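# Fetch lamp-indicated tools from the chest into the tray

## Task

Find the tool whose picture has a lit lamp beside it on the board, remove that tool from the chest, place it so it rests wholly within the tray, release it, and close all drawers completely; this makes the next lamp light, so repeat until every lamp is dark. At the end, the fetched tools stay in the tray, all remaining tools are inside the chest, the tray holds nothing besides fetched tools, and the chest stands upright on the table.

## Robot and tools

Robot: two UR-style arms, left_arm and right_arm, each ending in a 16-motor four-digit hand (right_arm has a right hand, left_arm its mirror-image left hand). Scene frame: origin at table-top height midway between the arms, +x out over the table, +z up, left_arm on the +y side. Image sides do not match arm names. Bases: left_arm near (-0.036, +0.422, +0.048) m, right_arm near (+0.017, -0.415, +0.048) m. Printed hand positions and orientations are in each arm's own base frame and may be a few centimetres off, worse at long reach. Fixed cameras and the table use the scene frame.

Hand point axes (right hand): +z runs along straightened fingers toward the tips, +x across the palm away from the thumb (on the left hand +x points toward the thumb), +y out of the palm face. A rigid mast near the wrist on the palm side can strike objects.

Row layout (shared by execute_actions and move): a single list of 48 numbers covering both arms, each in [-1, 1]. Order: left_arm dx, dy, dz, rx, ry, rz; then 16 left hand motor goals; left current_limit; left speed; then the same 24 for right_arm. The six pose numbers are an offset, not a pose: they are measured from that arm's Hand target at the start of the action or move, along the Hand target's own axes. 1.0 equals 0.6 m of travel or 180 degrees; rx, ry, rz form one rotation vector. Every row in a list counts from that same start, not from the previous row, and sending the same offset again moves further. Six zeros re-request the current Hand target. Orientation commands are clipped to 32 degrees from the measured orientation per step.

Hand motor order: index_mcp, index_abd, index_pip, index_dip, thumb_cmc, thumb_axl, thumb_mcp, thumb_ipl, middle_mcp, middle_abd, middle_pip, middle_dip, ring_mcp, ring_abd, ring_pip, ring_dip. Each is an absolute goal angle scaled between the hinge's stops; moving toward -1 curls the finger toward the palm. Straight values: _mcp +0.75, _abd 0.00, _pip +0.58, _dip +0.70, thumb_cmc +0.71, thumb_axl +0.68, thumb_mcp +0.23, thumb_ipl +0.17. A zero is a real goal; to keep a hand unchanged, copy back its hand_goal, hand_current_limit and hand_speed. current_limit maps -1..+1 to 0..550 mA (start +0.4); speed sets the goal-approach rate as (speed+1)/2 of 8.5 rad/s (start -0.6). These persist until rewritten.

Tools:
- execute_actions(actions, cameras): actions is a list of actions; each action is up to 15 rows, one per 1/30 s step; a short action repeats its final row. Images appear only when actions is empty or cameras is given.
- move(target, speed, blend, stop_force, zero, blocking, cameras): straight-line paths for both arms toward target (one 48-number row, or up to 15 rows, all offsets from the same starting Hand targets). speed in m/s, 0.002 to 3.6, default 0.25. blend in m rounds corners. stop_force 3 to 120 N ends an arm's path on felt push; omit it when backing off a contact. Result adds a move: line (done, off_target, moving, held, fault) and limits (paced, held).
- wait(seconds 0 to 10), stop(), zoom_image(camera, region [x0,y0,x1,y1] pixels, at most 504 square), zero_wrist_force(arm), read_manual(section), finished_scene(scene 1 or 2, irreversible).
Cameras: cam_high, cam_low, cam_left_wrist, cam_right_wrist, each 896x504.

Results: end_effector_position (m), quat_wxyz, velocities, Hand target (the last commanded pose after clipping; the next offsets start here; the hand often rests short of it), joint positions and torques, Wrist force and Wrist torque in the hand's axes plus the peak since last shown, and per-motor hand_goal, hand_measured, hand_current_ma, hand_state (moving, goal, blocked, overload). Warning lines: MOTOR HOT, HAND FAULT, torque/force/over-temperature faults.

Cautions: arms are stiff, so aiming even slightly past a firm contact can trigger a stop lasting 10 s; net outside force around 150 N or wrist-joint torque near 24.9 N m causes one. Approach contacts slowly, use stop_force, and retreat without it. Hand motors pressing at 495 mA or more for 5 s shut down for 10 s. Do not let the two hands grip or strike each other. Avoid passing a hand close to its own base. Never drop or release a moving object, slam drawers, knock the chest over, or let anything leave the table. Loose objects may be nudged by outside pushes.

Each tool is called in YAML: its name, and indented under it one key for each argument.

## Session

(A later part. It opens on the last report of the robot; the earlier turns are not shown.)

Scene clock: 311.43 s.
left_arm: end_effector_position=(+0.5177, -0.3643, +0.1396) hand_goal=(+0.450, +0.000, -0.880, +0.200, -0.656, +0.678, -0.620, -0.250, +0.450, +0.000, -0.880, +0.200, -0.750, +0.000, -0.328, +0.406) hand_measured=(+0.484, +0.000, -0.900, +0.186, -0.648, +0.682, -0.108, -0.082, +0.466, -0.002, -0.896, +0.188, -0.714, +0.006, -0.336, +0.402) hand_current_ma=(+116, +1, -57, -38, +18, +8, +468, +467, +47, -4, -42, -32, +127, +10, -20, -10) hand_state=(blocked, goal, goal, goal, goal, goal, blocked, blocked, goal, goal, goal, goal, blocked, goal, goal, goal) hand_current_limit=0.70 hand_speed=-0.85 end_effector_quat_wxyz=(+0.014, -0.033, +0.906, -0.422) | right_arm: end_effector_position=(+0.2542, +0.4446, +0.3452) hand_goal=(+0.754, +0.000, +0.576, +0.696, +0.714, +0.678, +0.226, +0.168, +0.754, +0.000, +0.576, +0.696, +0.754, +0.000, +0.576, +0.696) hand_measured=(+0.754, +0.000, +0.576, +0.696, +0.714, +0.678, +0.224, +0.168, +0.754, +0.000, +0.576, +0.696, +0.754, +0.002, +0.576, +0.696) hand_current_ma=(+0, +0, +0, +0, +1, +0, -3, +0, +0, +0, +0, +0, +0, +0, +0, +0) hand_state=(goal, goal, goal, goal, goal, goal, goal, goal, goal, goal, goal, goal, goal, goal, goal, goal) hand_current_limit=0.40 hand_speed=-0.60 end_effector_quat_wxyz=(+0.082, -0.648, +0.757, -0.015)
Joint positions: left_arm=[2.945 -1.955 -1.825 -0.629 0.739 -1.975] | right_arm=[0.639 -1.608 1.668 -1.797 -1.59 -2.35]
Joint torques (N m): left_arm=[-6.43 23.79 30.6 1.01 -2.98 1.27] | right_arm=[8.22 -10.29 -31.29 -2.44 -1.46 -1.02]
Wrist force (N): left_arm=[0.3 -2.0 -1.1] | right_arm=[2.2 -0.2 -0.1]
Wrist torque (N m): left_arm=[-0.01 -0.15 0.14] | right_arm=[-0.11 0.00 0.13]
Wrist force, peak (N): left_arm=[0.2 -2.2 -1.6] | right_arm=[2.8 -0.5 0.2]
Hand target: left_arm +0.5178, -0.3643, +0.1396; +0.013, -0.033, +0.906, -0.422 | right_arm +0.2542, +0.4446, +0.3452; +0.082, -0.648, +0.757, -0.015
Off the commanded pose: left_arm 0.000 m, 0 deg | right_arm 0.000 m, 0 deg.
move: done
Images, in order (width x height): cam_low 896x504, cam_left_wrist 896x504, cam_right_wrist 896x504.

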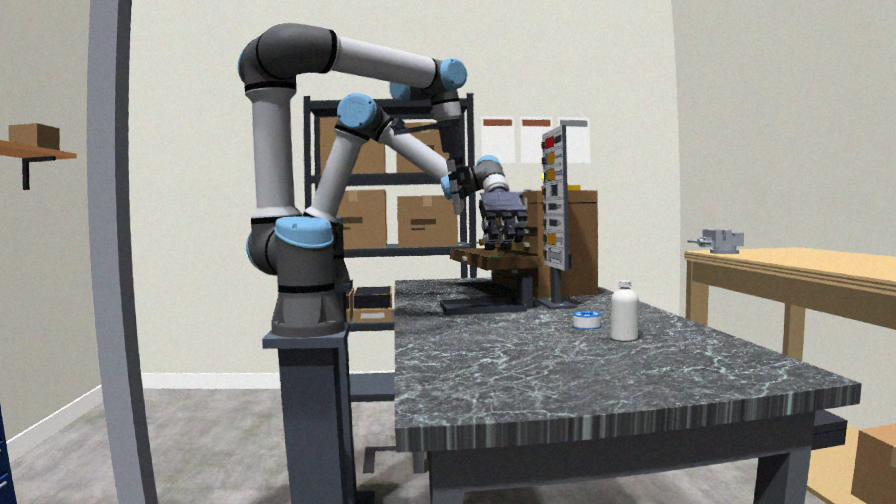

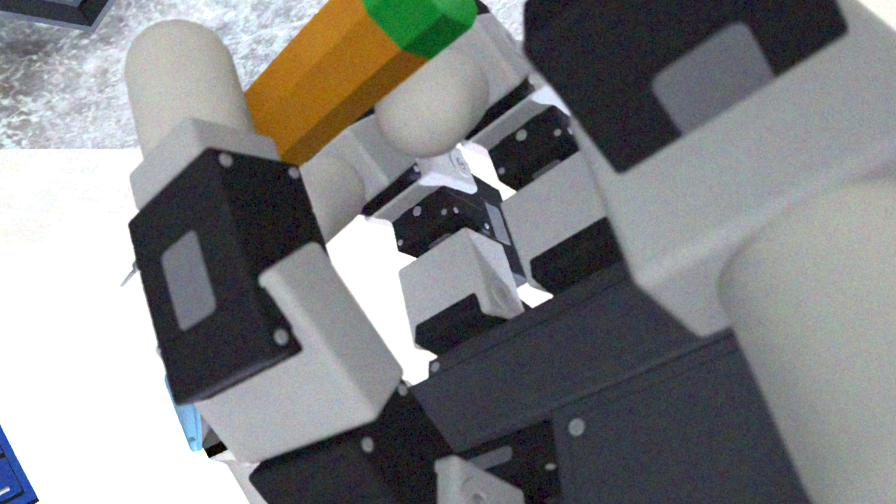

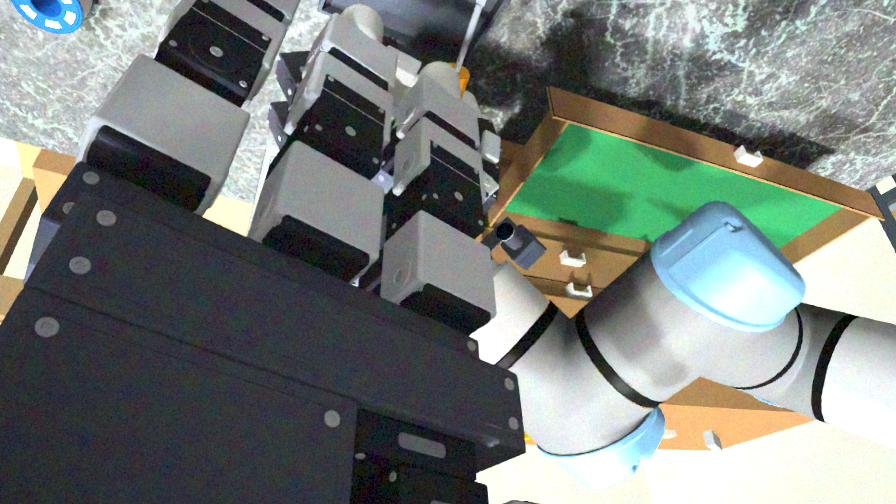

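execute_actions:
  actions: []

zoom_image:
  camera: "cam_low"
  region: [380, 200, 680, 370]

zoom_image:
  camera: "cam_high"
  region: [340, 150, 640, 320]

Scene clock: 314.60 s.
left_arm: end_effector_position=(+0.5178, -0.3643, +0.1396) hand_goal=(+0.450, +0.000, -0.880, +0.200, -0.656, +0.678, -0.620, -0.250, +0.450, +0.000, -0.880, +0.200, -0.750, +0.000, -0.328, +0.406) hand_measured=(+0.484, +0.000, -0.900, +0.186, -0.648, +0.682, -0.108, -0.082, +0.466, -0.002, -0.896, +0.188, -0.714, +0.006, -0.336, +0.402) hand_current_ma=(+116, +1, -57, -38, +18, +8, +468, +468, +47, -4, -42, -32, +127, +10, -20, -10) hand_state=(blocked, goal, goal, goal, goal, goal, blocked, blocked, goal, goal, goal, goal, blocked, goal, goal, goal) hand_current_limit=0.70 hand_speed=-0.85 end_effector_quat_wxyz=(+0.013, -0.033, +0.906, -0.422) | right_arm: end_effector_position=(+0.2542, +0.4446, +0.3452) hand_goal=(+0.754, +0.000, +0.576, +0.696, +0.714, +0.678, +0.226, +0.168, +0.754, +0.000, +0.576, +0.696, +0.754, +0.000, +0.576, +0.696) hand_measured=(+0.754, +0.000, +0.576, +0.696, +0.714, +0.678, +0.224, +0.168, +0.754, +0.000, +0.576, +0.696, +0.754, +0.002, +0.576, +0.696) hand_current_ma=(+0, +0, +0, +0, +1, +0, -3, +0, +0, +0, +0, +0, +0, +0, +0, +0) hand_state=(goal, goal, goal, goal, goal, goal, goal, goal, goal, goal, goal, goal, goal, goal, goal, goal) hand_current_limit=0.40 hand_speed=-0.60 end_effector_quat_wxyz=(+0.082, -0.648, +0.757, -0.015)
Joint positions: left_arm=[2.945 -1.955 -1.825 -0.63 0.739 -1.975] | right_arm=[0.639 -1.608 1.668 -1.797 -1.59 -2.35]
Joint velocities: within noise
Joint torques (N m): left_arm=[-6.28 23.75 30.98 0.79 -2.91 1.3] | right_arm=[8.02 -10.11 -30.75 -2.22 -1.57 -1.04]
Motor temperatures (°C): left_arm=[29 28 31 37 39 35] | right_arm=[29 33 29 41 45 41]
Wrist force (N): left_arm=[0.3 -2.3 -0.9] | right_arm=[2.3 -0.5 0.1]
Wrist torque (N m): left_arm=[-0.06 -0.13 0.14] | right_arm=[-0.16 -0.01 0.12]
Wrist force, peak (N): left_arm=[0.5 -2.4 -1.0] | right_arm=[2.7 -0.7 0.4]
Hand target: left_arm +0.5178, -0.3643, +0.1396; +0.013, -0.033, +0.906, -0.422 | right_arm +0.2542, +0.4446, +0.3452; +0.082, -0.648, +0.757, -0.015
Off the commanded pose: left_arm 0.000 m, 0 deg | right_arm 0.000 m, 0 deg.

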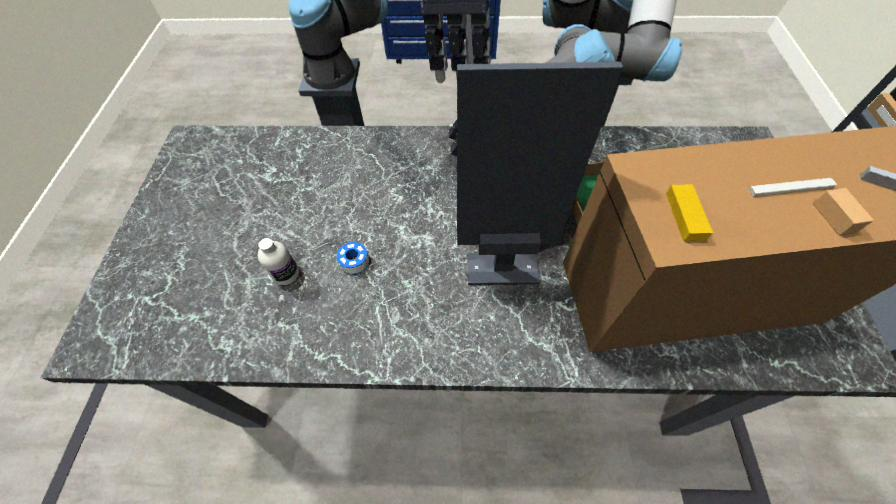

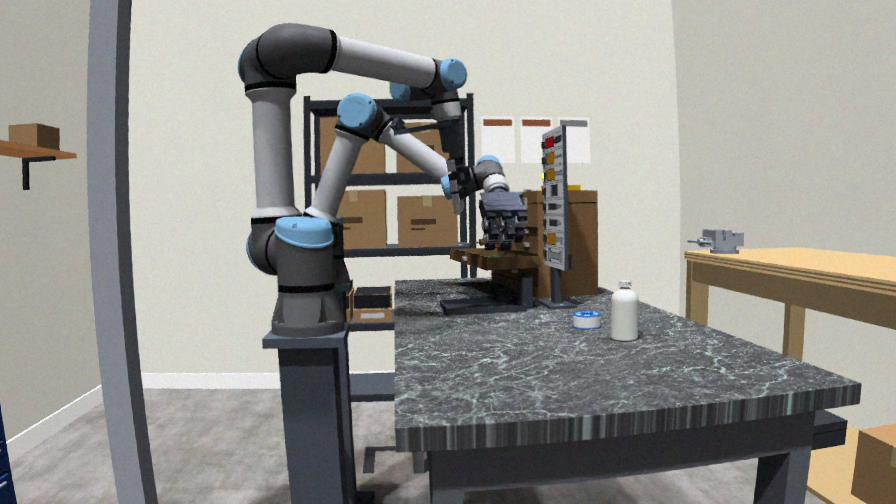

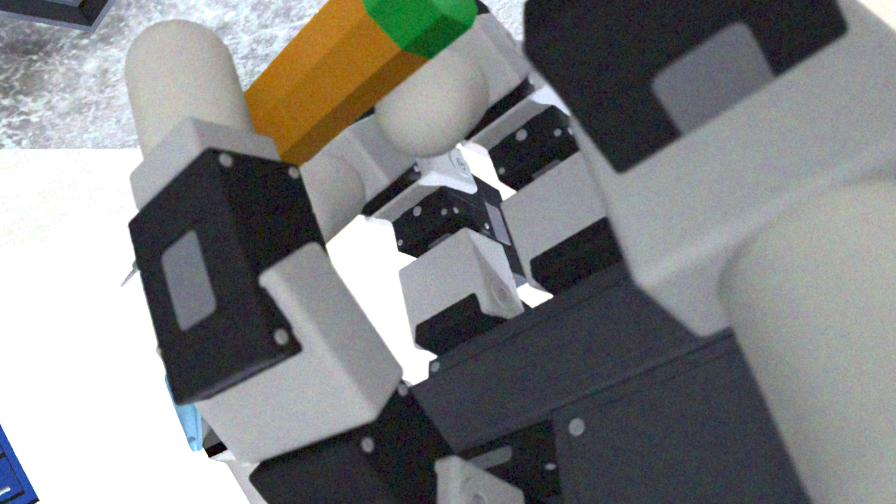

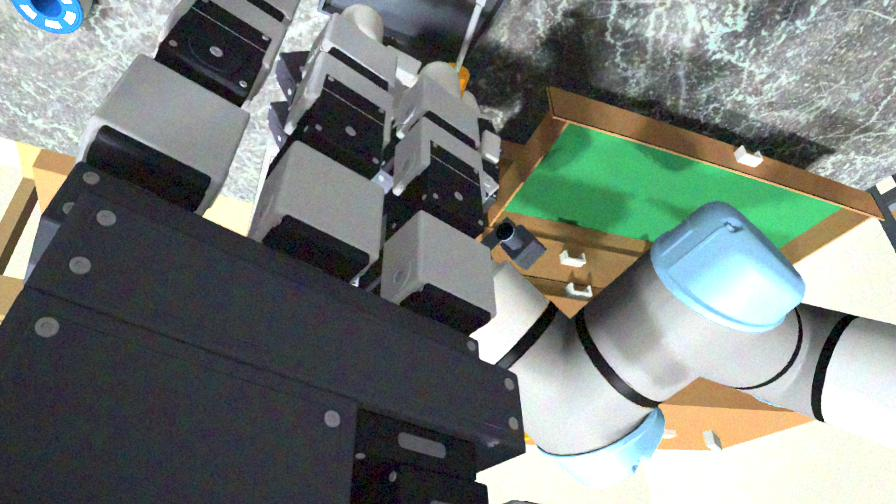

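Scaled by 1.680 from the camera's 896x504 image, which has a finer 1280x720 frame.

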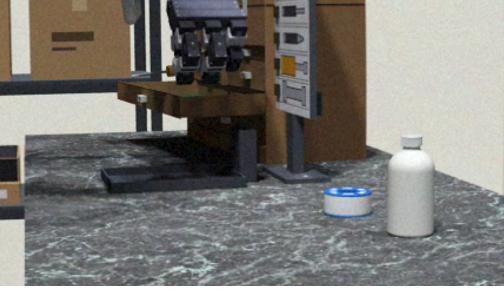

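Scaled by 1.680 from the camera's 896x504 image, which has a finer 1280x720 frame.

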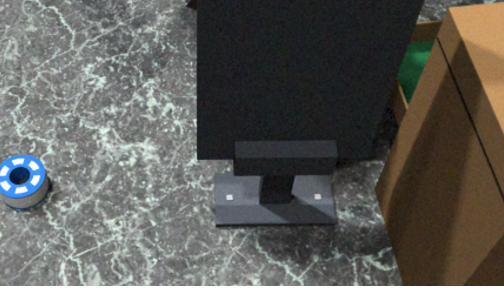

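zoom_image:
  camera: "cam_low"
  region: [420, 240, 580, 330]

zoom_image:
  camera: "cam_right_wrist"
  region: [250, 0, 600, 197]

Scaled by 3.150 from the camera's 896x504 image, which has a finer 1280x720 frame.

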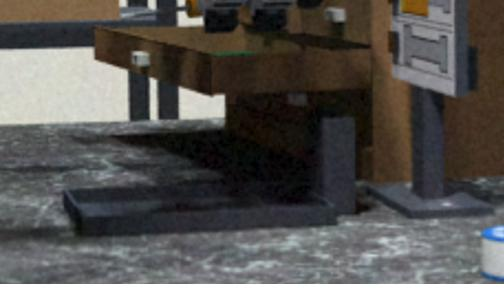

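Scaled by 1.440 from the camera's 896x504 image, which has a finer 1280x720 frame.

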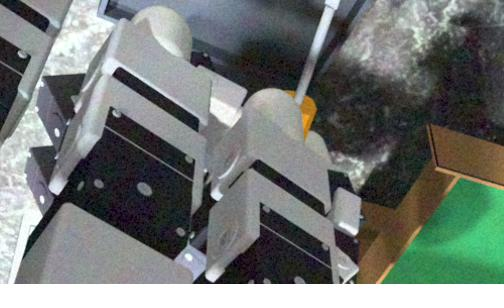

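move:
  target: [0,0,0,0,0,0,0.45,0,-0.88,0.2,-0.657,0.677,-0.62,-0.25,0.45,0,-0.88,0.2,-0.75,0,-0.328,0.406,0.7,-0.85,0,0,0,-0.030,0.122,0.081,0.754,0,0.576,0.696,0.714,0.678,0.226,0.168,0.754,0,0.576,0.696,0.754,0,0.576,0.696,0.4,-0.6]
  cameras: ["cam_right_wrist"]

Scene clock: 320.33 s.
left_arm: end_effector_position=(+0.5178, -0.3643, +0.1396) hand_goal=(+0.450, +0.000, -0.880, +0.200, -0.656, +0.678, -0.620, -0.250, +0.450, +0.000, -0.880, +0.200, -0.750, +0.000, -0.328, +0.406) hand_measured=(+0.484, +0.000, -0.900, +0.186, -0.648, +0.682, -0.108, -0.082, +0.466, -0.002, -0.896, +0.188, -0.714, +0.006, -0.336, +0.402) hand_current_ma=(+116, +1, -57, -38, +18, +8, +468, +467, +47, -4, -42, -32, +127, +10, -20, -10) hand_state=(blocked, goal, goal, goal, goal, goal, blocked, blocked, goal, goal, goal, goal, blocked, goal, goal, goal) hand_current_limit=0.70 hand_speed=-0.85 end_effector_quat_wxyz=(+0.013, -0.033, +0.906, -0.422) | right_arm: end_effector_position=(+0.2542, +0.4446, +0.3452) hand_goal=(+0.754, +0.000, +0.576, +0.696, +0.714, +0.678, +0.226, +0.168, +0.754, +0.000, +0.576, +0.696, +0.754, +0.000, +0.576, +0.696) hand_measured=(+0.754, +0.000, +0.576, +0.696, +0.714, +0.678, +0.224, +0.168, +0.754, +0.000, +0.576, +0.696, +0.754, +0.002, +0.576, +0.696) hand_current_ma=(+0, +0, +0, +0, +1, +0, -3, +0, +0, +0, +0, +0, +0, +0, +0, +0) hand_state=(goal, goal, goal, goal, goal, goal, goal, goal, goal, goal, goal, goal, goal, goal, goal, goal) hand_current_limit=0.40 hand_speed=-0.60 end_effector_quat_wxyz=(-0.092, -0.536, +0.834, -0.092)
Joint positions: left_arm=[2.945 -1.955 -1.825 -0.63 0.739 -1.975] | right_arm=[0.688 -1.444 1.409 -1.329 -1.732 -2.009]
Joint torques (N m): left_arm=[-6.25 24.11 30.82 0.82 -2.91 1.19] | right_arm=[12.35 -14.71 -31.04 0.2 -2.3 1.59]
Wrist force (N): left_arm=[0.2 -2.3 -1.1] | right_arm=[1.8 -0.3 0.5]
Wrist torque (N m): left_arm=[-0.04 -0.14 0.15] | right_arm=[-0.13 -0.01 0.08]
Wrist force, peak (N): left_arm=[0.6 -2.5 -1.3] | right_arm=[2.9 -0.6 0.0]
Hand target: left_arm +0.5178, -0.3643, +0.1396; +0.013, -0.033, +0.906, -0.422 | right_arm +0.2542, +0.4446, +0.3452; -0.092, -0.536, +0.834, -0.092
Off the commanded pose: left_arm 0.000 m, 0 deg | right_arm 0.000 m, 0 deg.
move: done
Images, in order (width x height): cam_right_wrist 896x504.

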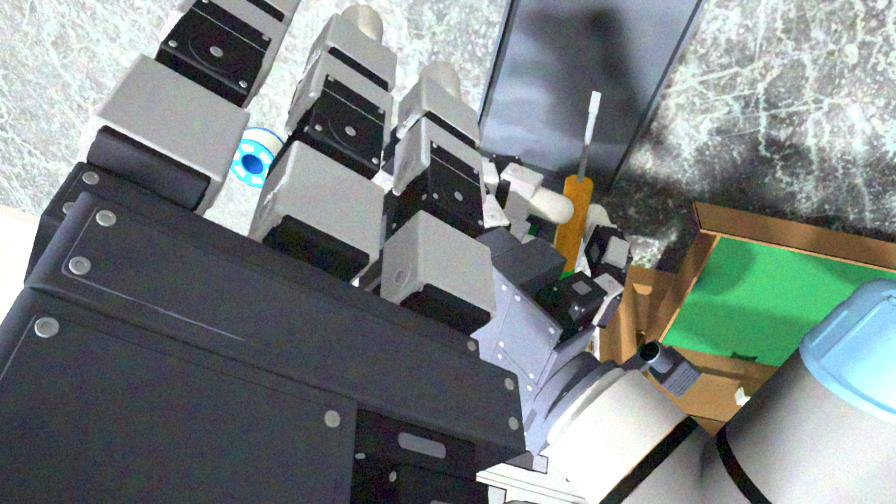

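zoom_image:
  camera: "cam_right_wrist"
  region: [450, 40, 750, 230]

Scaled by 1.680 from the camera's 896x504 image, which has a finer 1280x720 frame.

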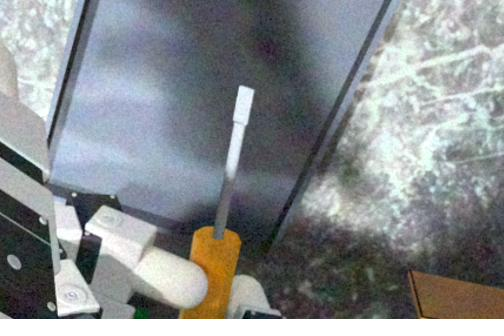

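move:
  target: [0,-0.153,-0.1286,0,0,0,0.45,0,-0.88,0.2,-0.657,0.677,-0.62,-0.25,0.45,0,-0.88,0.2,-0.75,0,-0.328,0.406,0.7,-0.85,0,0,0,0,0,0,0.754,0,0.576,0.696,0.714,0.678,0.226,0.168,0.754,0,0.576,0.696,0.754,0,0.576,0.696,0.4,-0.6]
  cameras: ["cam_right_wrist","cam_low"]

zoom_image:
  camera: "cam_right_wrist"
  region: [400, 40, 750, 270]

Scene clock: 323.50 s.
left_arm: end_effector_position=(+0.5182, -0.3643, +0.2594) hand_goal=(+0.450, +0.000, -0.880, +0.200, -0.656, +0.678, -0.620, -0.250, +0.450, +0.000, -0.880, +0.200, -0.750, +0.000, -0.328, +0.406) hand_measured=(+0.484, +0.000, -0.900, +0.186, -0.648, +0.682, -0.108, -0.082, +0.466, -0.002, -0.896, +0.188, -0.714, +0.006, -0.336, +0.402) hand_current_ma=(+116, +1, -57, -38, +18, +8, +467, +468, +47, -4, -42, -32, +127, +10, -20, -10) hand_state=(blocked, goal, goal, goal, goal, goal, blocked, blocked, goal, goal, goal, goal, blocked, goal, goal, goal) hand_current_limit=0.70 hand_speed=-0.85 end_effector_quat_wxyz=(+0.014, -0.033, +0.906, -0.422) | right_arm: end_effector_position=(+0.2542, +0.4446, +0.3452) hand_goal=(+0.754, +0.000, +0.576, +0.696, +0.714, +0.678, +0.226, +0.168, +0.754, +0.000, +0.576, +0.696, +0.754, +0.000, +0.576, +0.696) hand_measured=(+0.754, +0.000, +0.576, +0.696, +0.714, +0.678, +0.224, +0.168, +0.754, +0.000, +0.576, +0.696, +0.754, +0.002, +0.576, +0.696) hand_current_ma=(+0, +0, +0, +0, +1, +0, -3, +0, +0, +0, +0, +0, +0, +0, +0, +0) hand_state=(goal, goal, goal, goal, goal, goal, goal, goal, goal, goal, goal, goal, goal, goal, goal, goal) hand_current_limit=0.40 hand_speed=-0.60 end_effector_quat_wxyz=(-0.092, -0.536, +0.834, -0.092)
Joint positions: left_arm=[2.945 -1.821 -1.663 -0.926 0.739 -1.975] | right_arm=[0.688 -1.444 1.409 -1.329 -1.732 -2.008]
Joint torques (N m): left_arm=[7.27 46.79 33.38 0.85 -2.91 1.21] | right_arm=[11.35 -14 -31.57 0.34 -2.49 1.5]
Wrist force (N): left_arm=[0.5 -1.9 -1.2] | right_arm=[1.4 -0.6 0.8]
Wrist torque (N m): left_arm=[0.02 -0.18 0.16] | right_arm=[-0.20 0.04 0.04]
Wrist force, peak (N): left_arm=[0.3 -3.2 -1.6] | right_arm=[1.9 0.1 0.7]
Hand target: left_arm +0.5182, -0.3643, +0.2595; +0.013, -0.033, +0.906, -0.422 | right_arm +0.2542, +0.4446, +0.3452; -0.092, -0.536, +0.834, -0.092
Off the commanded pose: left_arm 0.000 m, 0 deg | right_arm 0.000 m, 0 deg.
move: done
Images, in order (width x height): cam_low 896x504, cam_right_wrist 896x504.

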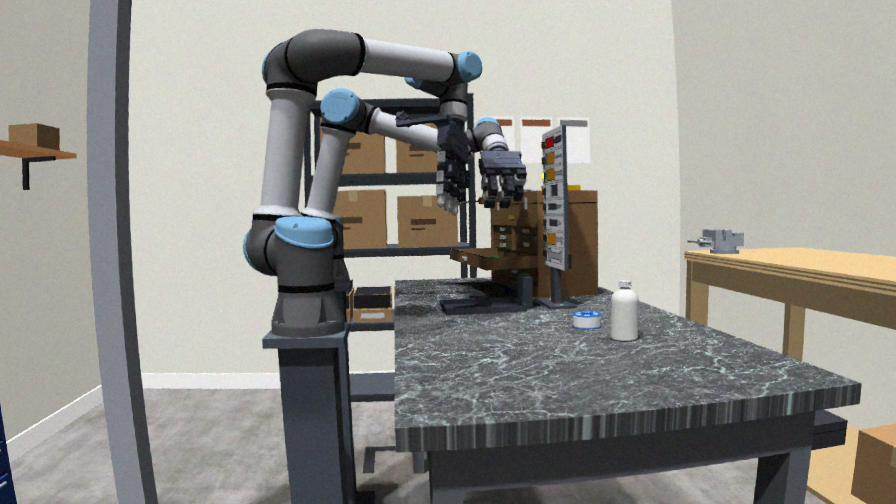

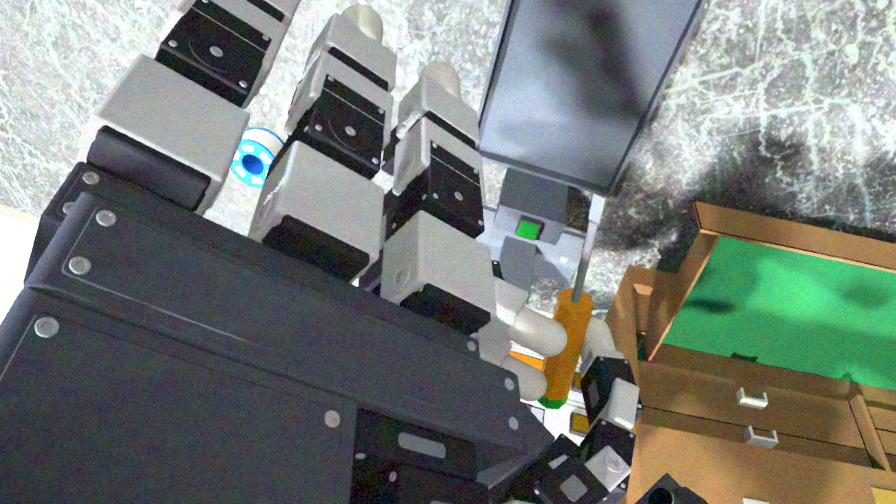

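Scaled by 1.440 from the camera's 896x504 image, which has a finer 1280x720 frame.

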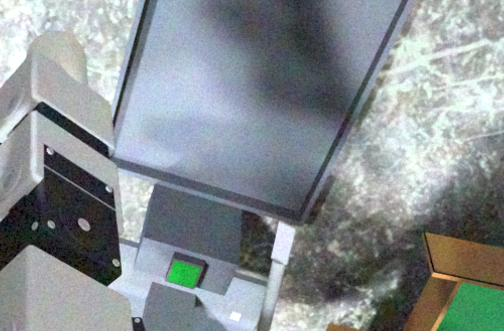

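move:
  target: [0,0.2508,0.2197,0,0.0638,0.0536,0.45,0,-0.88,0.2,-0.657,0.677,-0.62,-0.25,0.45,0,-0.88,0.2,-0.75,0,-0.328,0.406,0.7,-0.85,0,0,0,0,0,0,0.754,0,0.576,0.696,0.714,0.678,0.226,0.168,0.754,0,0.576,0.696,0.754,0,0.576,0.696,0.4,-0.6]
  cameras: ["cam_right_wrist","cam_low"]

zoom_image:
  camera: "cam_right_wrist"
  region: [400, 0, 750, 270]

zoom_image:
  camera: "cam_low"
  region: [420, 200, 620, 330]

Scene clock: 328.17 s.
left_arm: end_effector_position=(+0.5177, -0.3684, +0.0597) hand_goal=(+0.450, +0.000, -0.880, +0.200, -0.656, +0.678, -0.620, -0.250, +0.450, +0.000, -0.880, +0.200, -0.750, +0.000, -0.328, +0.406) hand_measured=(+0.484, +0.000, -0.900, +0.186, -0.648, +0.682, -0.108, -0.082, +0.466, -0.002, -0.896, +0.188, -0.714, +0.006, -0.336, +0.402) hand_current_ma=(+116, +1, -57, -38, +18, +8, +468, +468, +46, -4, -42, -32, +127, +10, -20, -10) hand_state=(blocked, goal, goal, goal, goal, goal, blocked, blocked, goal, goal, goal, goal, blocked, goal, goal, goal) hand_current_limit=0.70 hand_speed=-0.85 end_effector_quat_wxyz=(-0.042, +0.085, +0.902, -0.421) | right_arm: end_effector_position=(+0.2542, +0.4446, +0.3452) hand_goal=(+0.754, +0.000, +0.576, +0.696, +0.714, +0.678, +0.226, +0.168, +0.754, +0.000, +0.576, +0.696, +0.754, +0.000, +0.576, +0.696) hand_measured=(+0.754, +0.000, +0.576, +0.696, +0.714, +0.678, +0.224, +0.168, +0.754, +0.000, +0.576, +0.696, +0.754, +0.002, +0.576, +0.696) hand_current_ma=(+0, +0, +0, +0, +1, +0, -3, +0, +0, +0, +0, +0, +0, +0, +0, +0) hand_state=(goal, goal, goal, goal, goal, goal, goal, goal, goal, goal, goal, goal, goal, goal, goal, goal) hand_current_limit=0.40 hand_speed=-0.60 end_effector_quat_wxyz=(-0.092, -0.536, +0.834, -0.092)
Joint positions: left_arm=[2.936 -2.09 -1.779 -0.828 0.698 -1.596] | right_arm=[0.688 -1.444 1.409 -1.329 -1.732 -2.008]
Joint torques (N m): left_arm=[-6.22 27.78 30.86 3.99 -3.06 1.18] | right_arm=[12.12 -15.06 -30.86 0.32 -2.34 1.56]
Wrist force (N): left_arm=[0.4 -2.0 -1.0] | right_arm=[1.4 -0.2 0.5]
Wrist torque (N m): left_arm=[-0.02 -0.16 0.15] | right_arm=[-0.13 0.04 0.05]
Wrist force, peak (N): left_arm=[0.2 -3.3 -2.2] | right_arm=[2.0 0.0 0.7]
Hand target: left_arm +0.5177, -0.3684, +0.0595; -0.042, +0.085, +0.902, -0.421 | right_arm +0.2542, +0.4446, +0.3452; -0.092, -0.536, +0.834, -0.092
Off the commanded pose: left_arm 0.000 m, 0 deg | right_arm 0.000 m, 0 deg.
move: done
Images, in order (width x height): cam_low 896x504, cam_right_wrist 896x504.

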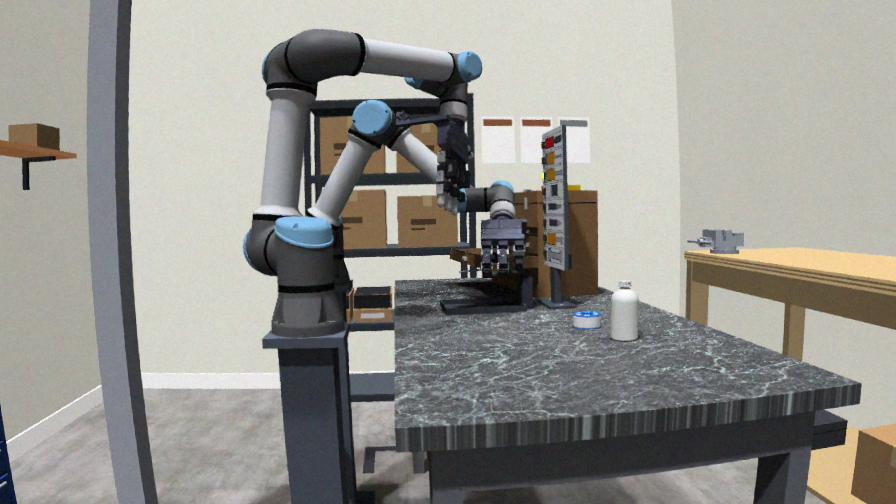

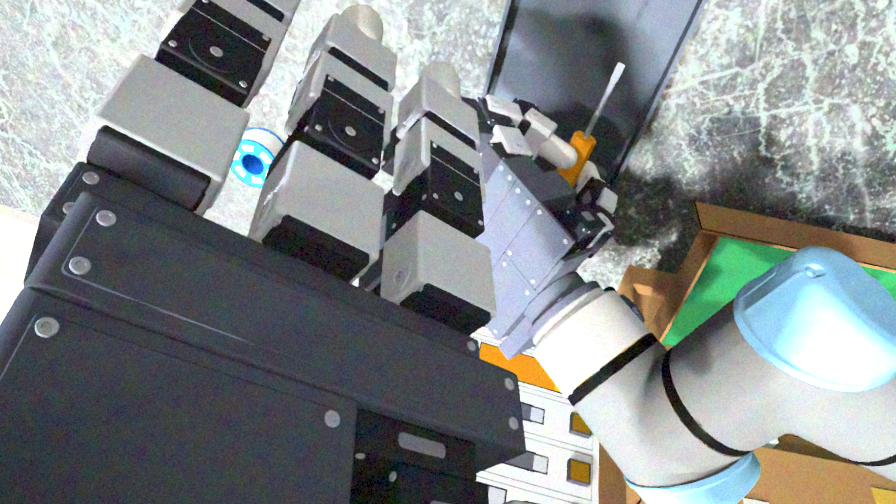

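Scaled by 1.440 from the camera's 896x504 image, which has a finer 1280x720 frame.

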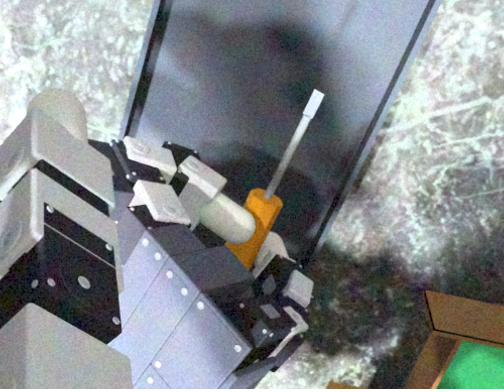

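Scaled by 2.520 from the camera's 896x504 image, which has a finer 1280x720 frame.

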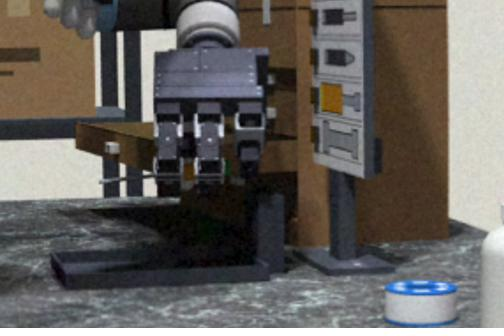

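move:
  target: [0,0.0766,0.0643,0,0,0,0.45,0,-0.88,0.2,-0.657,0.677,-0.62,-0.25,0.45,0,-0.88,0.2,-0.75,0,-0.328,0.406,0.7,-0.85,0,0,0,-0.0518,0.042,0,0.754,0,0.576,0.696,0.714,0.678,0.226,0.168,0.754,0,0.576,0.696,0.754,0,0.576,0.696,0.4,-0.6]
  speed: 0.12
  stop_force: 8
  cameras: ["cam_right_wrist","cam_left_wrist"]

zoom_image:
  camera: "cam_right_wrist"
  region: [400, 0, 750, 270]

zoom_image:
  camera: "cam_low"
  region: [420, 200, 620, 330]

Scene clock: 331.73 s.
left_arm: end_effector_position=(+0.5174, -0.3683, +0.0173) hand_goal=(+0.450, +0.000, -0.880, +0.200, -0.656, +0.678, -0.620, -0.250, +0.450, +0.000, -0.880, +0.200, -0.750, +0.000, -0.328, +0.406) hand_measured=(+0.482, +0.000, -0.900, +0.186, -0.648, +0.682, -0.108, -0.082, +0.466, -0.002, -0.896, +0.188, -0.746, +0.020, -0.324, +0.406) hand_current_ma=(+115, +1, -57, -38, +18, +8, +467, +467, +45, -4, -42, -32, +10, +53, +8, +1) hand_state=(blocked, goal, goal, goal, goal, goal, blocked, blocked, goal, goal, goal, goal, goal, blocked, goal, goal) hand_current_limit=0.70 hand_speed=-0.85 end_effector_quat_wxyz=(-0.042, +0.085, +0.902, -0.421) | right_arm: end_effector_position=(+0.2542, +0.4446, +0.3452) hand_goal=(+0.754, +0.000, +0.576, +0.696, +0.714, +0.678, +0.226, +0.168, +0.754, +0.000, +0.576, +0.696, +0.754, +0.000, +0.576, +0.696) hand_measured=(+0.754, +0.000, +0.576, +0.696, +0.714, +0.678, +0.224, +0.168, +0.754, +0.000, +0.576, +0.696, +0.754, +0.002, +0.576, +0.696) hand_current_ma=(+0, +0, +0, +0, +1, +0, -3, +0, +0, +0, +0, +0, +0, +0, +0, +0) hand_state=(goal, goal, goal, goal, goal, goal, goal, goal, goal, goal, goal, goal, goal, goal, goal, goal) hand_current_limit=0.40 hand_speed=-0.60 end_effector_quat_wxyz=(-0.190, -0.520, +0.831, -0.059)
Joint positions: left_arm=[2.936 -2.161 -1.802 -0.735 0.698 -1.595] | right_arm=[0.649 -1.35 1.304 -1.133 -1.653 -2.023]
Joint torques (N m): left_arm=[5.82 55.47 29.79 1.03 -2.93 1.17] | right_arm=[-14.24 -17.05 -30 0.92 2.15 -1.49]
Wrist force (N): left_arm=[2.9 -1.5 -0.2] | right_arm=[1.2 -0.3 0.5]
Wrist torque (N m): left_arm=[0.00 -0.23 0.30] | right_arm=[-0.11 0.01 0.19]
Wrist force, peak (N): left_arm=[-0.8 -25.9 -5.7] | right_arm=[1.8 -0.5 0.8]
Hand target: left_arm +0.5174, -0.3683, +0.0173; -0.042, +0.085, +0.902, -0.421 (not the last commanded pose) | right_arm +0.2542, +0.4446, +0.3452; -0.190, -0.520, +0.831, -0.059
Off the commanded pose: left_arm 0.018 m, 0 deg | right_arm 0.000 m, 0 deg.
move: contact (left_arm)
Images, in order (width x height): cam_left_wrist 896x504, cam_right_wrist 896x504.

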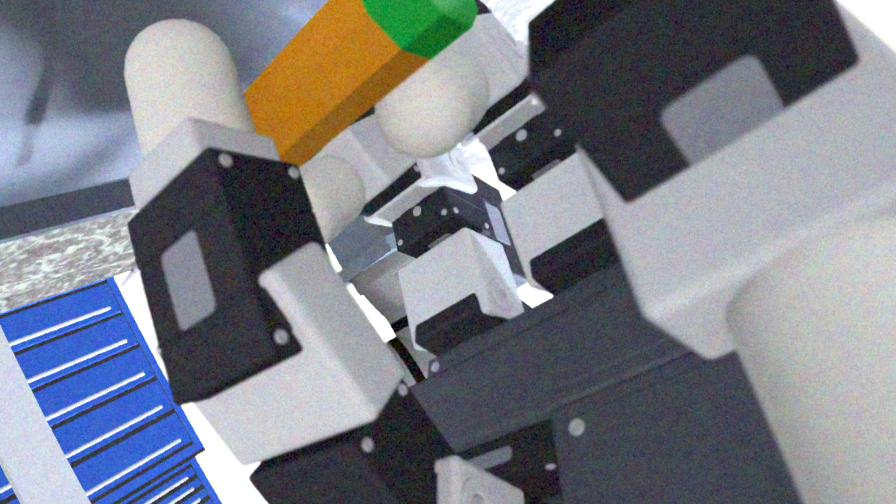

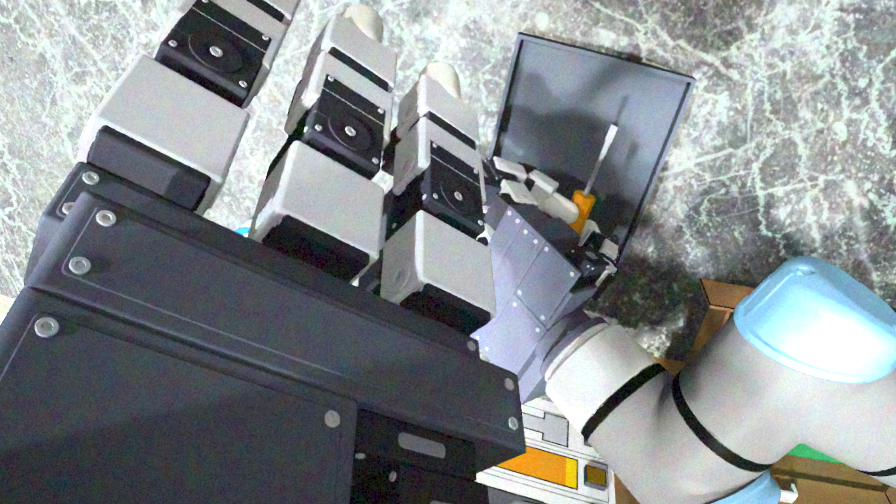

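Scaled by 1.440 from the camera's 896x504 image, which has a finer 1280x720 frame.

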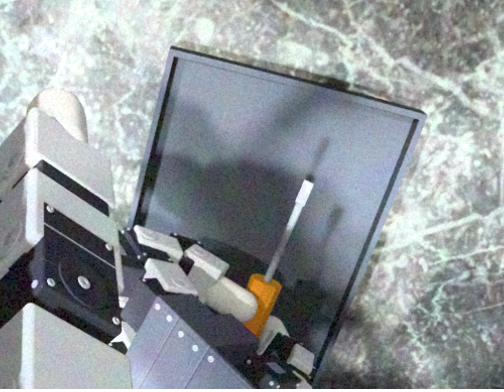

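This scene's latest camera images include none from cam_low. They are from: cam_left_wrist, cam_right_wrist. cam_low's image comes with the result of a call that names it in "cameras".

move:
  target:
    - [0,-0.0511,-0.0429,0,0,0,0.45,0,-0.88,0.2,-0.657,0.677,-0.62,-0.25,0.45,0,-0.88,0.2,-0.75,0,-0.328,0.406,0.7,-0.85,0,0,0,0,0,0,0.754,0,0.576,0.696,0.714,0.678,0.226,0.168,0.754,0,0.576,0.696,0.754,0,0.576,0.696,0.4,-0.6]
    - [0.0475,-0.057,-0.0359,0,0,0,0.45,0,-0.88,0.2,-0.657,0.677,-0.62,-0.25,0.45,0,-0.88,0.2,-0.75,0,-0.328,0.406,0.7,-0.85,0,0,0,0,0,0,0.754,0,0.576,0.696,0.714,0.678,0.226,0.168,0.754,0,0.576,0.696,0.754,0,0.576,0.696,0.4,-0.6]
  blend: [0.005,0]
  speed: 0.15
  cameras: ["cam_right_wrist","cam_low"]

zoom_image:
  camera: "cam_right_wrist"
  region: [450, 0, 750, 280]

zoom_image:
  camera: "cam_low"
  region: [420, 200, 620, 330]

Scene clock: 336.03 s.
left_arm: end_effector_position=(+0.4886, -0.3683, +0.0574) hand_goal=(+0.450, +0.000, -0.880, +0.200, -0.656, +0.678, -0.620, -0.250, +0.450, +0.000, -0.880, +0.200, -0.750, +0.000, -0.328, +0.406) hand_measured=(+0.482, +0.000, -0.900, +0.186, -0.648, +0.682, -0.108, -0.082, +0.466, -0.002, -0.896, +0.188, -0.746, +0.020, -0.324, +0.406) hand_current_ma=(+115, +1, -57, -38, +18, +8, +468, +468, +45, -4, -42, -32, +11, +53, +8, +1) hand_state=(blocked, goal, goal, goal, goal, goal, blocked, blocked, goal, goal, goal, goal, goal, blocked, goal, goal) hand_current_limit=0.70 hand_speed=-0.85 end_effector_quat_wxyz=(-0.042, +0.085, +0.902, -0.421) | right_arm: end_effector_position=(+0.2542, +0.4446, +0.3452) hand_goal=(+0.754, +0.000, +0.576, +0.696, +0.714, +0.678, +0.226, +0.168, +0.754, +0.000, +0.576, +0.696, +0.754, +0.000, +0.576, +0.696) hand_measured=(+0.754, +0.000, +0.576, +0.696, +0.714, +0.678, +0.224, +0.168, +0.754, +0.000, +0.576, +0.696, +0.754, +0.002, +0.576, +0.696) hand_current_ma=(+0, +0, +0, +0, +1, +0, -3, +0, +0, +0, +0, +0, +0, +0, +0, +0) hand_state=(goal, goal, goal, goal, goal, goal, goal, goal, goal, goal, goal, goal, goal, goal, goal, goal) hand_current_limit=0.40 hand_speed=-0.60 end_effector_quat_wxyz=(-0.190, -0.520, +0.831, -0.059)
Joint positions: left_arm=[2.926 -2.048 -1.863 -0.775 0.698 -1.61] | right_arm=[0.649 -1.35 1.304 -1.133 -1.653 -2.023]
Joint torques (N m): left_arm=[-6.48 50.98 5.99 4.32 0.27 -1.45] | right_arm=[-14.38 -17.95 -30.62 0.84 2.34 -1.54]
Wrist force (N): left_arm=[1.0 -1.9 -0.9] | right_arm=[1.4 -0.1 0.3]
Wrist torque (N m): left_arm=[-0.01 -0.23 0.39] | right_arm=[-0.08 0.01 0.21]
Wrist force, peak (N): left_arm=[3.4 -1.6 -0.6] | right_arm=[1.6 -0.2 0.8]
Hand target: left_arm +0.4885, -0.3683, +0.0574; -0.042, +0.085, +0.902, -0.421 | right_arm +0.2542, +0.4446, +0.3452; -0.190, -0.520, +0.831, -0.059
Off the commanded pose: left_arm 0.000 m, 0 deg | right_arm 0.000 m, 0 deg.
move: done
Images, in order (width x height): cam_low 896x504, cam_right_wrist 896x504.

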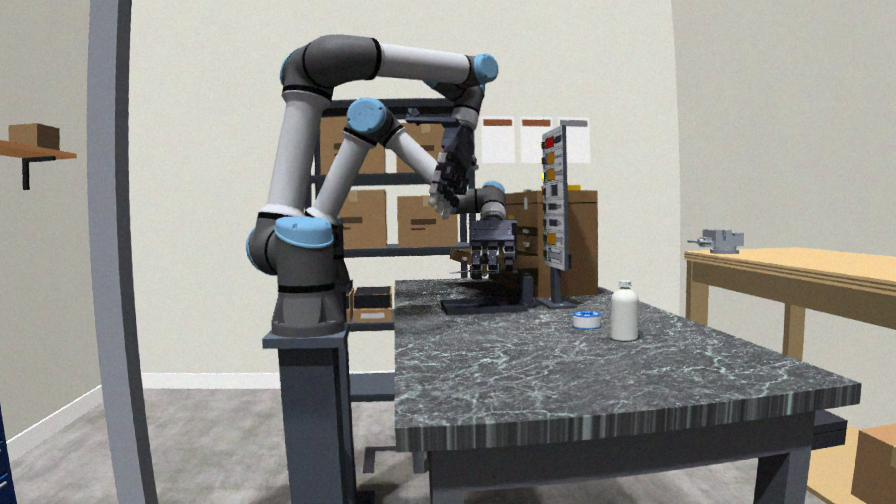

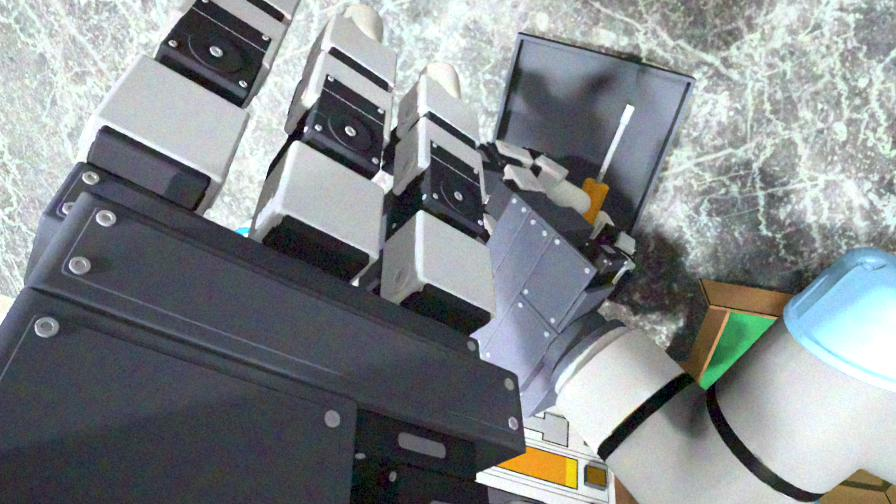

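Scaled by 1.680 from the camera's 896x504 image, which has a finer 1280x720 frame.

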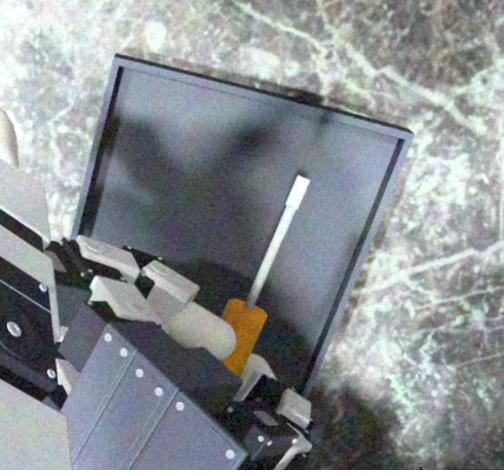

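Scaled by 2.520 from the camera's 896x504 image, which has a finer 1280x720 frame.

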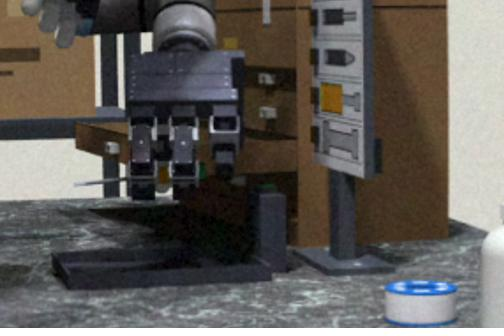

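move:
  target: [0,0.083,0.0697,0,0,0,0.45,0,-0.88,0.2,-0.657,0.677,-0.62,-0.25,0.45,0,-0.88,0.2,-0.75,0,-0.328,0.406,0.7,-0.85,0,0,0,0,0,0,0.754,0,0.576,0.696,0.714,0.678,0.226,0.168,0.754,0,0.576,0.696,0.754,0,0.576,0.696,0.4,-0.6]
  speed: 0.08
  stop_force: 8
  cameras: ["cam_right_wrist","cam_low"]

zoom_image:
  camera: "cam_low"
  region: [420, 200, 620, 330]

Scene clock: 338.57 s.
left_arm: end_effector_position=(+0.4882, -0.3683, -0.0076) hand_goal=(+0.450, +0.000, -0.880, +0.200, -0.656, +0.678, -0.620, -0.250, +0.450, +0.000, -0.880, +0.200, -0.750, +0.000, -0.328, +0.406) hand_measured=(+0.482, +0.000, -0.900, +0.186, -0.648, +0.682, -0.108, -0.082, +0.466, -0.002, -0.896, +0.188, -0.746, +0.020, -0.324, +0.406) hand_current_ma=(+115, +1, -57, -38, +18, +8, +468, +467, +45, -4, -42, -32, +11, +53, +8, +1) hand_state=(blocked, goal, goal, goal, goal, goal, blocked, blocked, goal, goal, goal, goal, goal, blocked, goal, goal) hand_current_limit=0.70 hand_speed=-0.85 end_effector_quat_wxyz=(-0.042, +0.085, +0.902, -0.421) | right_arm: end_effector_position=(+0.2542, +0.4446, +0.3452) hand_goal=(+0.754, +0.000, +0.576, +0.696, +0.714, +0.678, +0.226, +0.168, +0.754, +0.000, +0.576, +0.696, +0.754, +0.000, +0.576, +0.696) hand_measured=(+0.754, +0.000, +0.576, +0.696, +0.714, +0.678, +0.224, +0.168, +0.754, +0.000, +0.576, +0.696, +0.754, +0.002, +0.576, +0.696) hand_current_ma=(+0, +0, +0, +0, +1, +0, -3, +0, +0, +0, +0, +0, +0, +0, +0, +0) hand_state=(goal, goal, goal, goal, goal, goal, goal, goal, goal, goal, goal, goal, goal, goal, goal, goal) hand_current_limit=0.40 hand_speed=-0.60 end_effector_quat_wxyz=(-0.190, -0.520, +0.831, -0.059)
Joint positions: left_arm=[2.926 -2.167 -1.894 -0.625 0.698 -1.611] | right_arm=[0.649 -1.35 1.304 -1.133 -1.653 -2.023]
Joint torques (N m): left_arm=[-6.87 28.14 2.53 4.08 -1.34 -1.5] | right_arm=[-14.33 -17.56 -29.79 0.67 2.39 -1.5]
Wrist force (N): left_arm=[1.0 -1.6 -0.9] | right_arm=[1.2 -0.2 0.6]
Wrist torque (N m): left_arm=[0.02 -0.23 0.38] | right_arm=[-0.12 0.02 0.20]
Wrist force, peak (N): left_arm=[0.8 -2.6 -1.3] | right_arm=[1.7 -0.2 0.9]
Hand target: left_arm +0.4882, -0.3683, -0.0076; -0.042, +0.085, +0.902, -0.421 | right_arm +0.2542, +0.4446, +0.3452; -0.190, -0.520, +0.831, -0.059
Off the commanded pose: left_arm 0.000 m, 0 deg | right_arm 0.000 m, 0 deg.
move: done
Images, in order (width x height): cam_low 896x504, cam_right_wrist 896x504.

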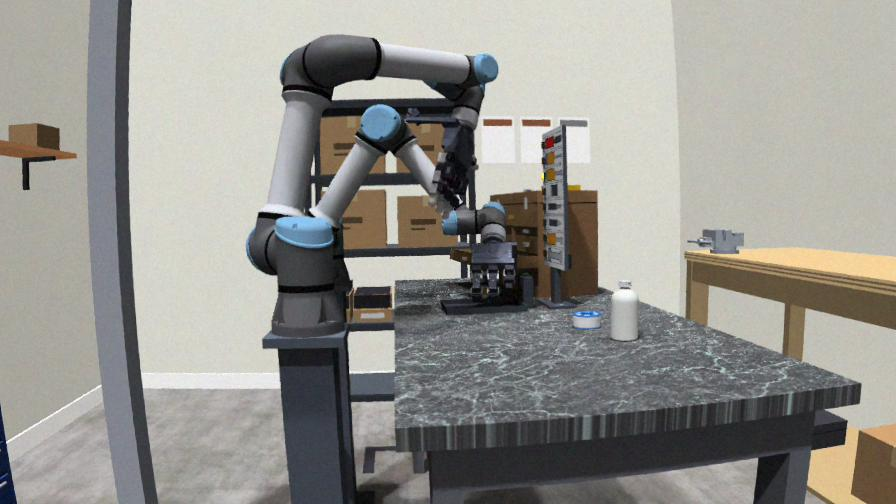

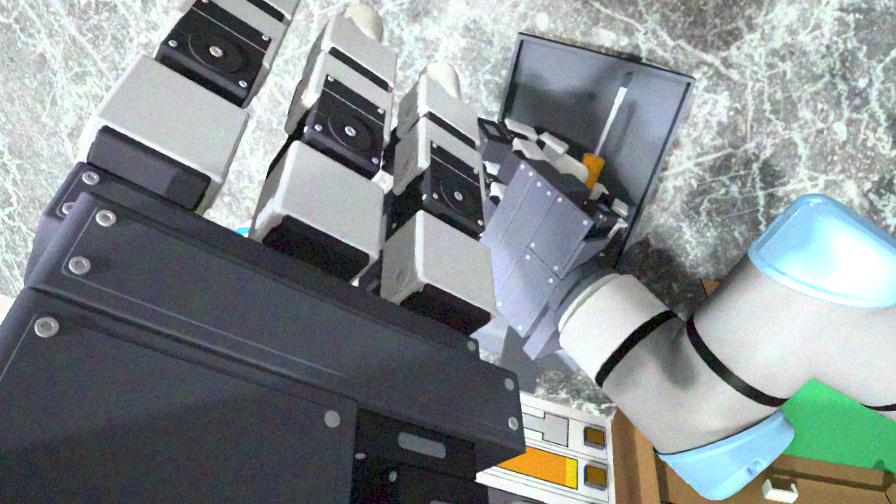

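Scaled by 2.520 from the camera's 896x504 image, which has a finer 1280x720 frame.

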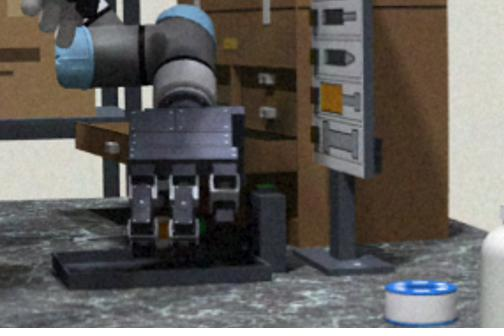

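zoom_image:
  camera: "cam_right_wrist"
  region: [480, 10, 720, 150]

zoom_image:
  camera: "cam_low"
  region: [430, 270, 550, 330]

Scaled by 2.100 from the camera's 896x504 image, which has a finer 1280x720 frame.

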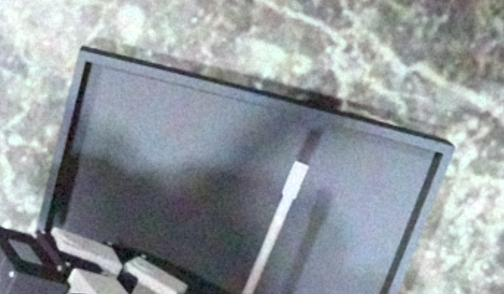

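Scaled by 4.200 from the camera's 896x504 image, which has a finer 1280x720 frame.

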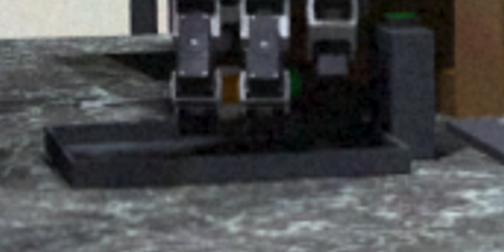

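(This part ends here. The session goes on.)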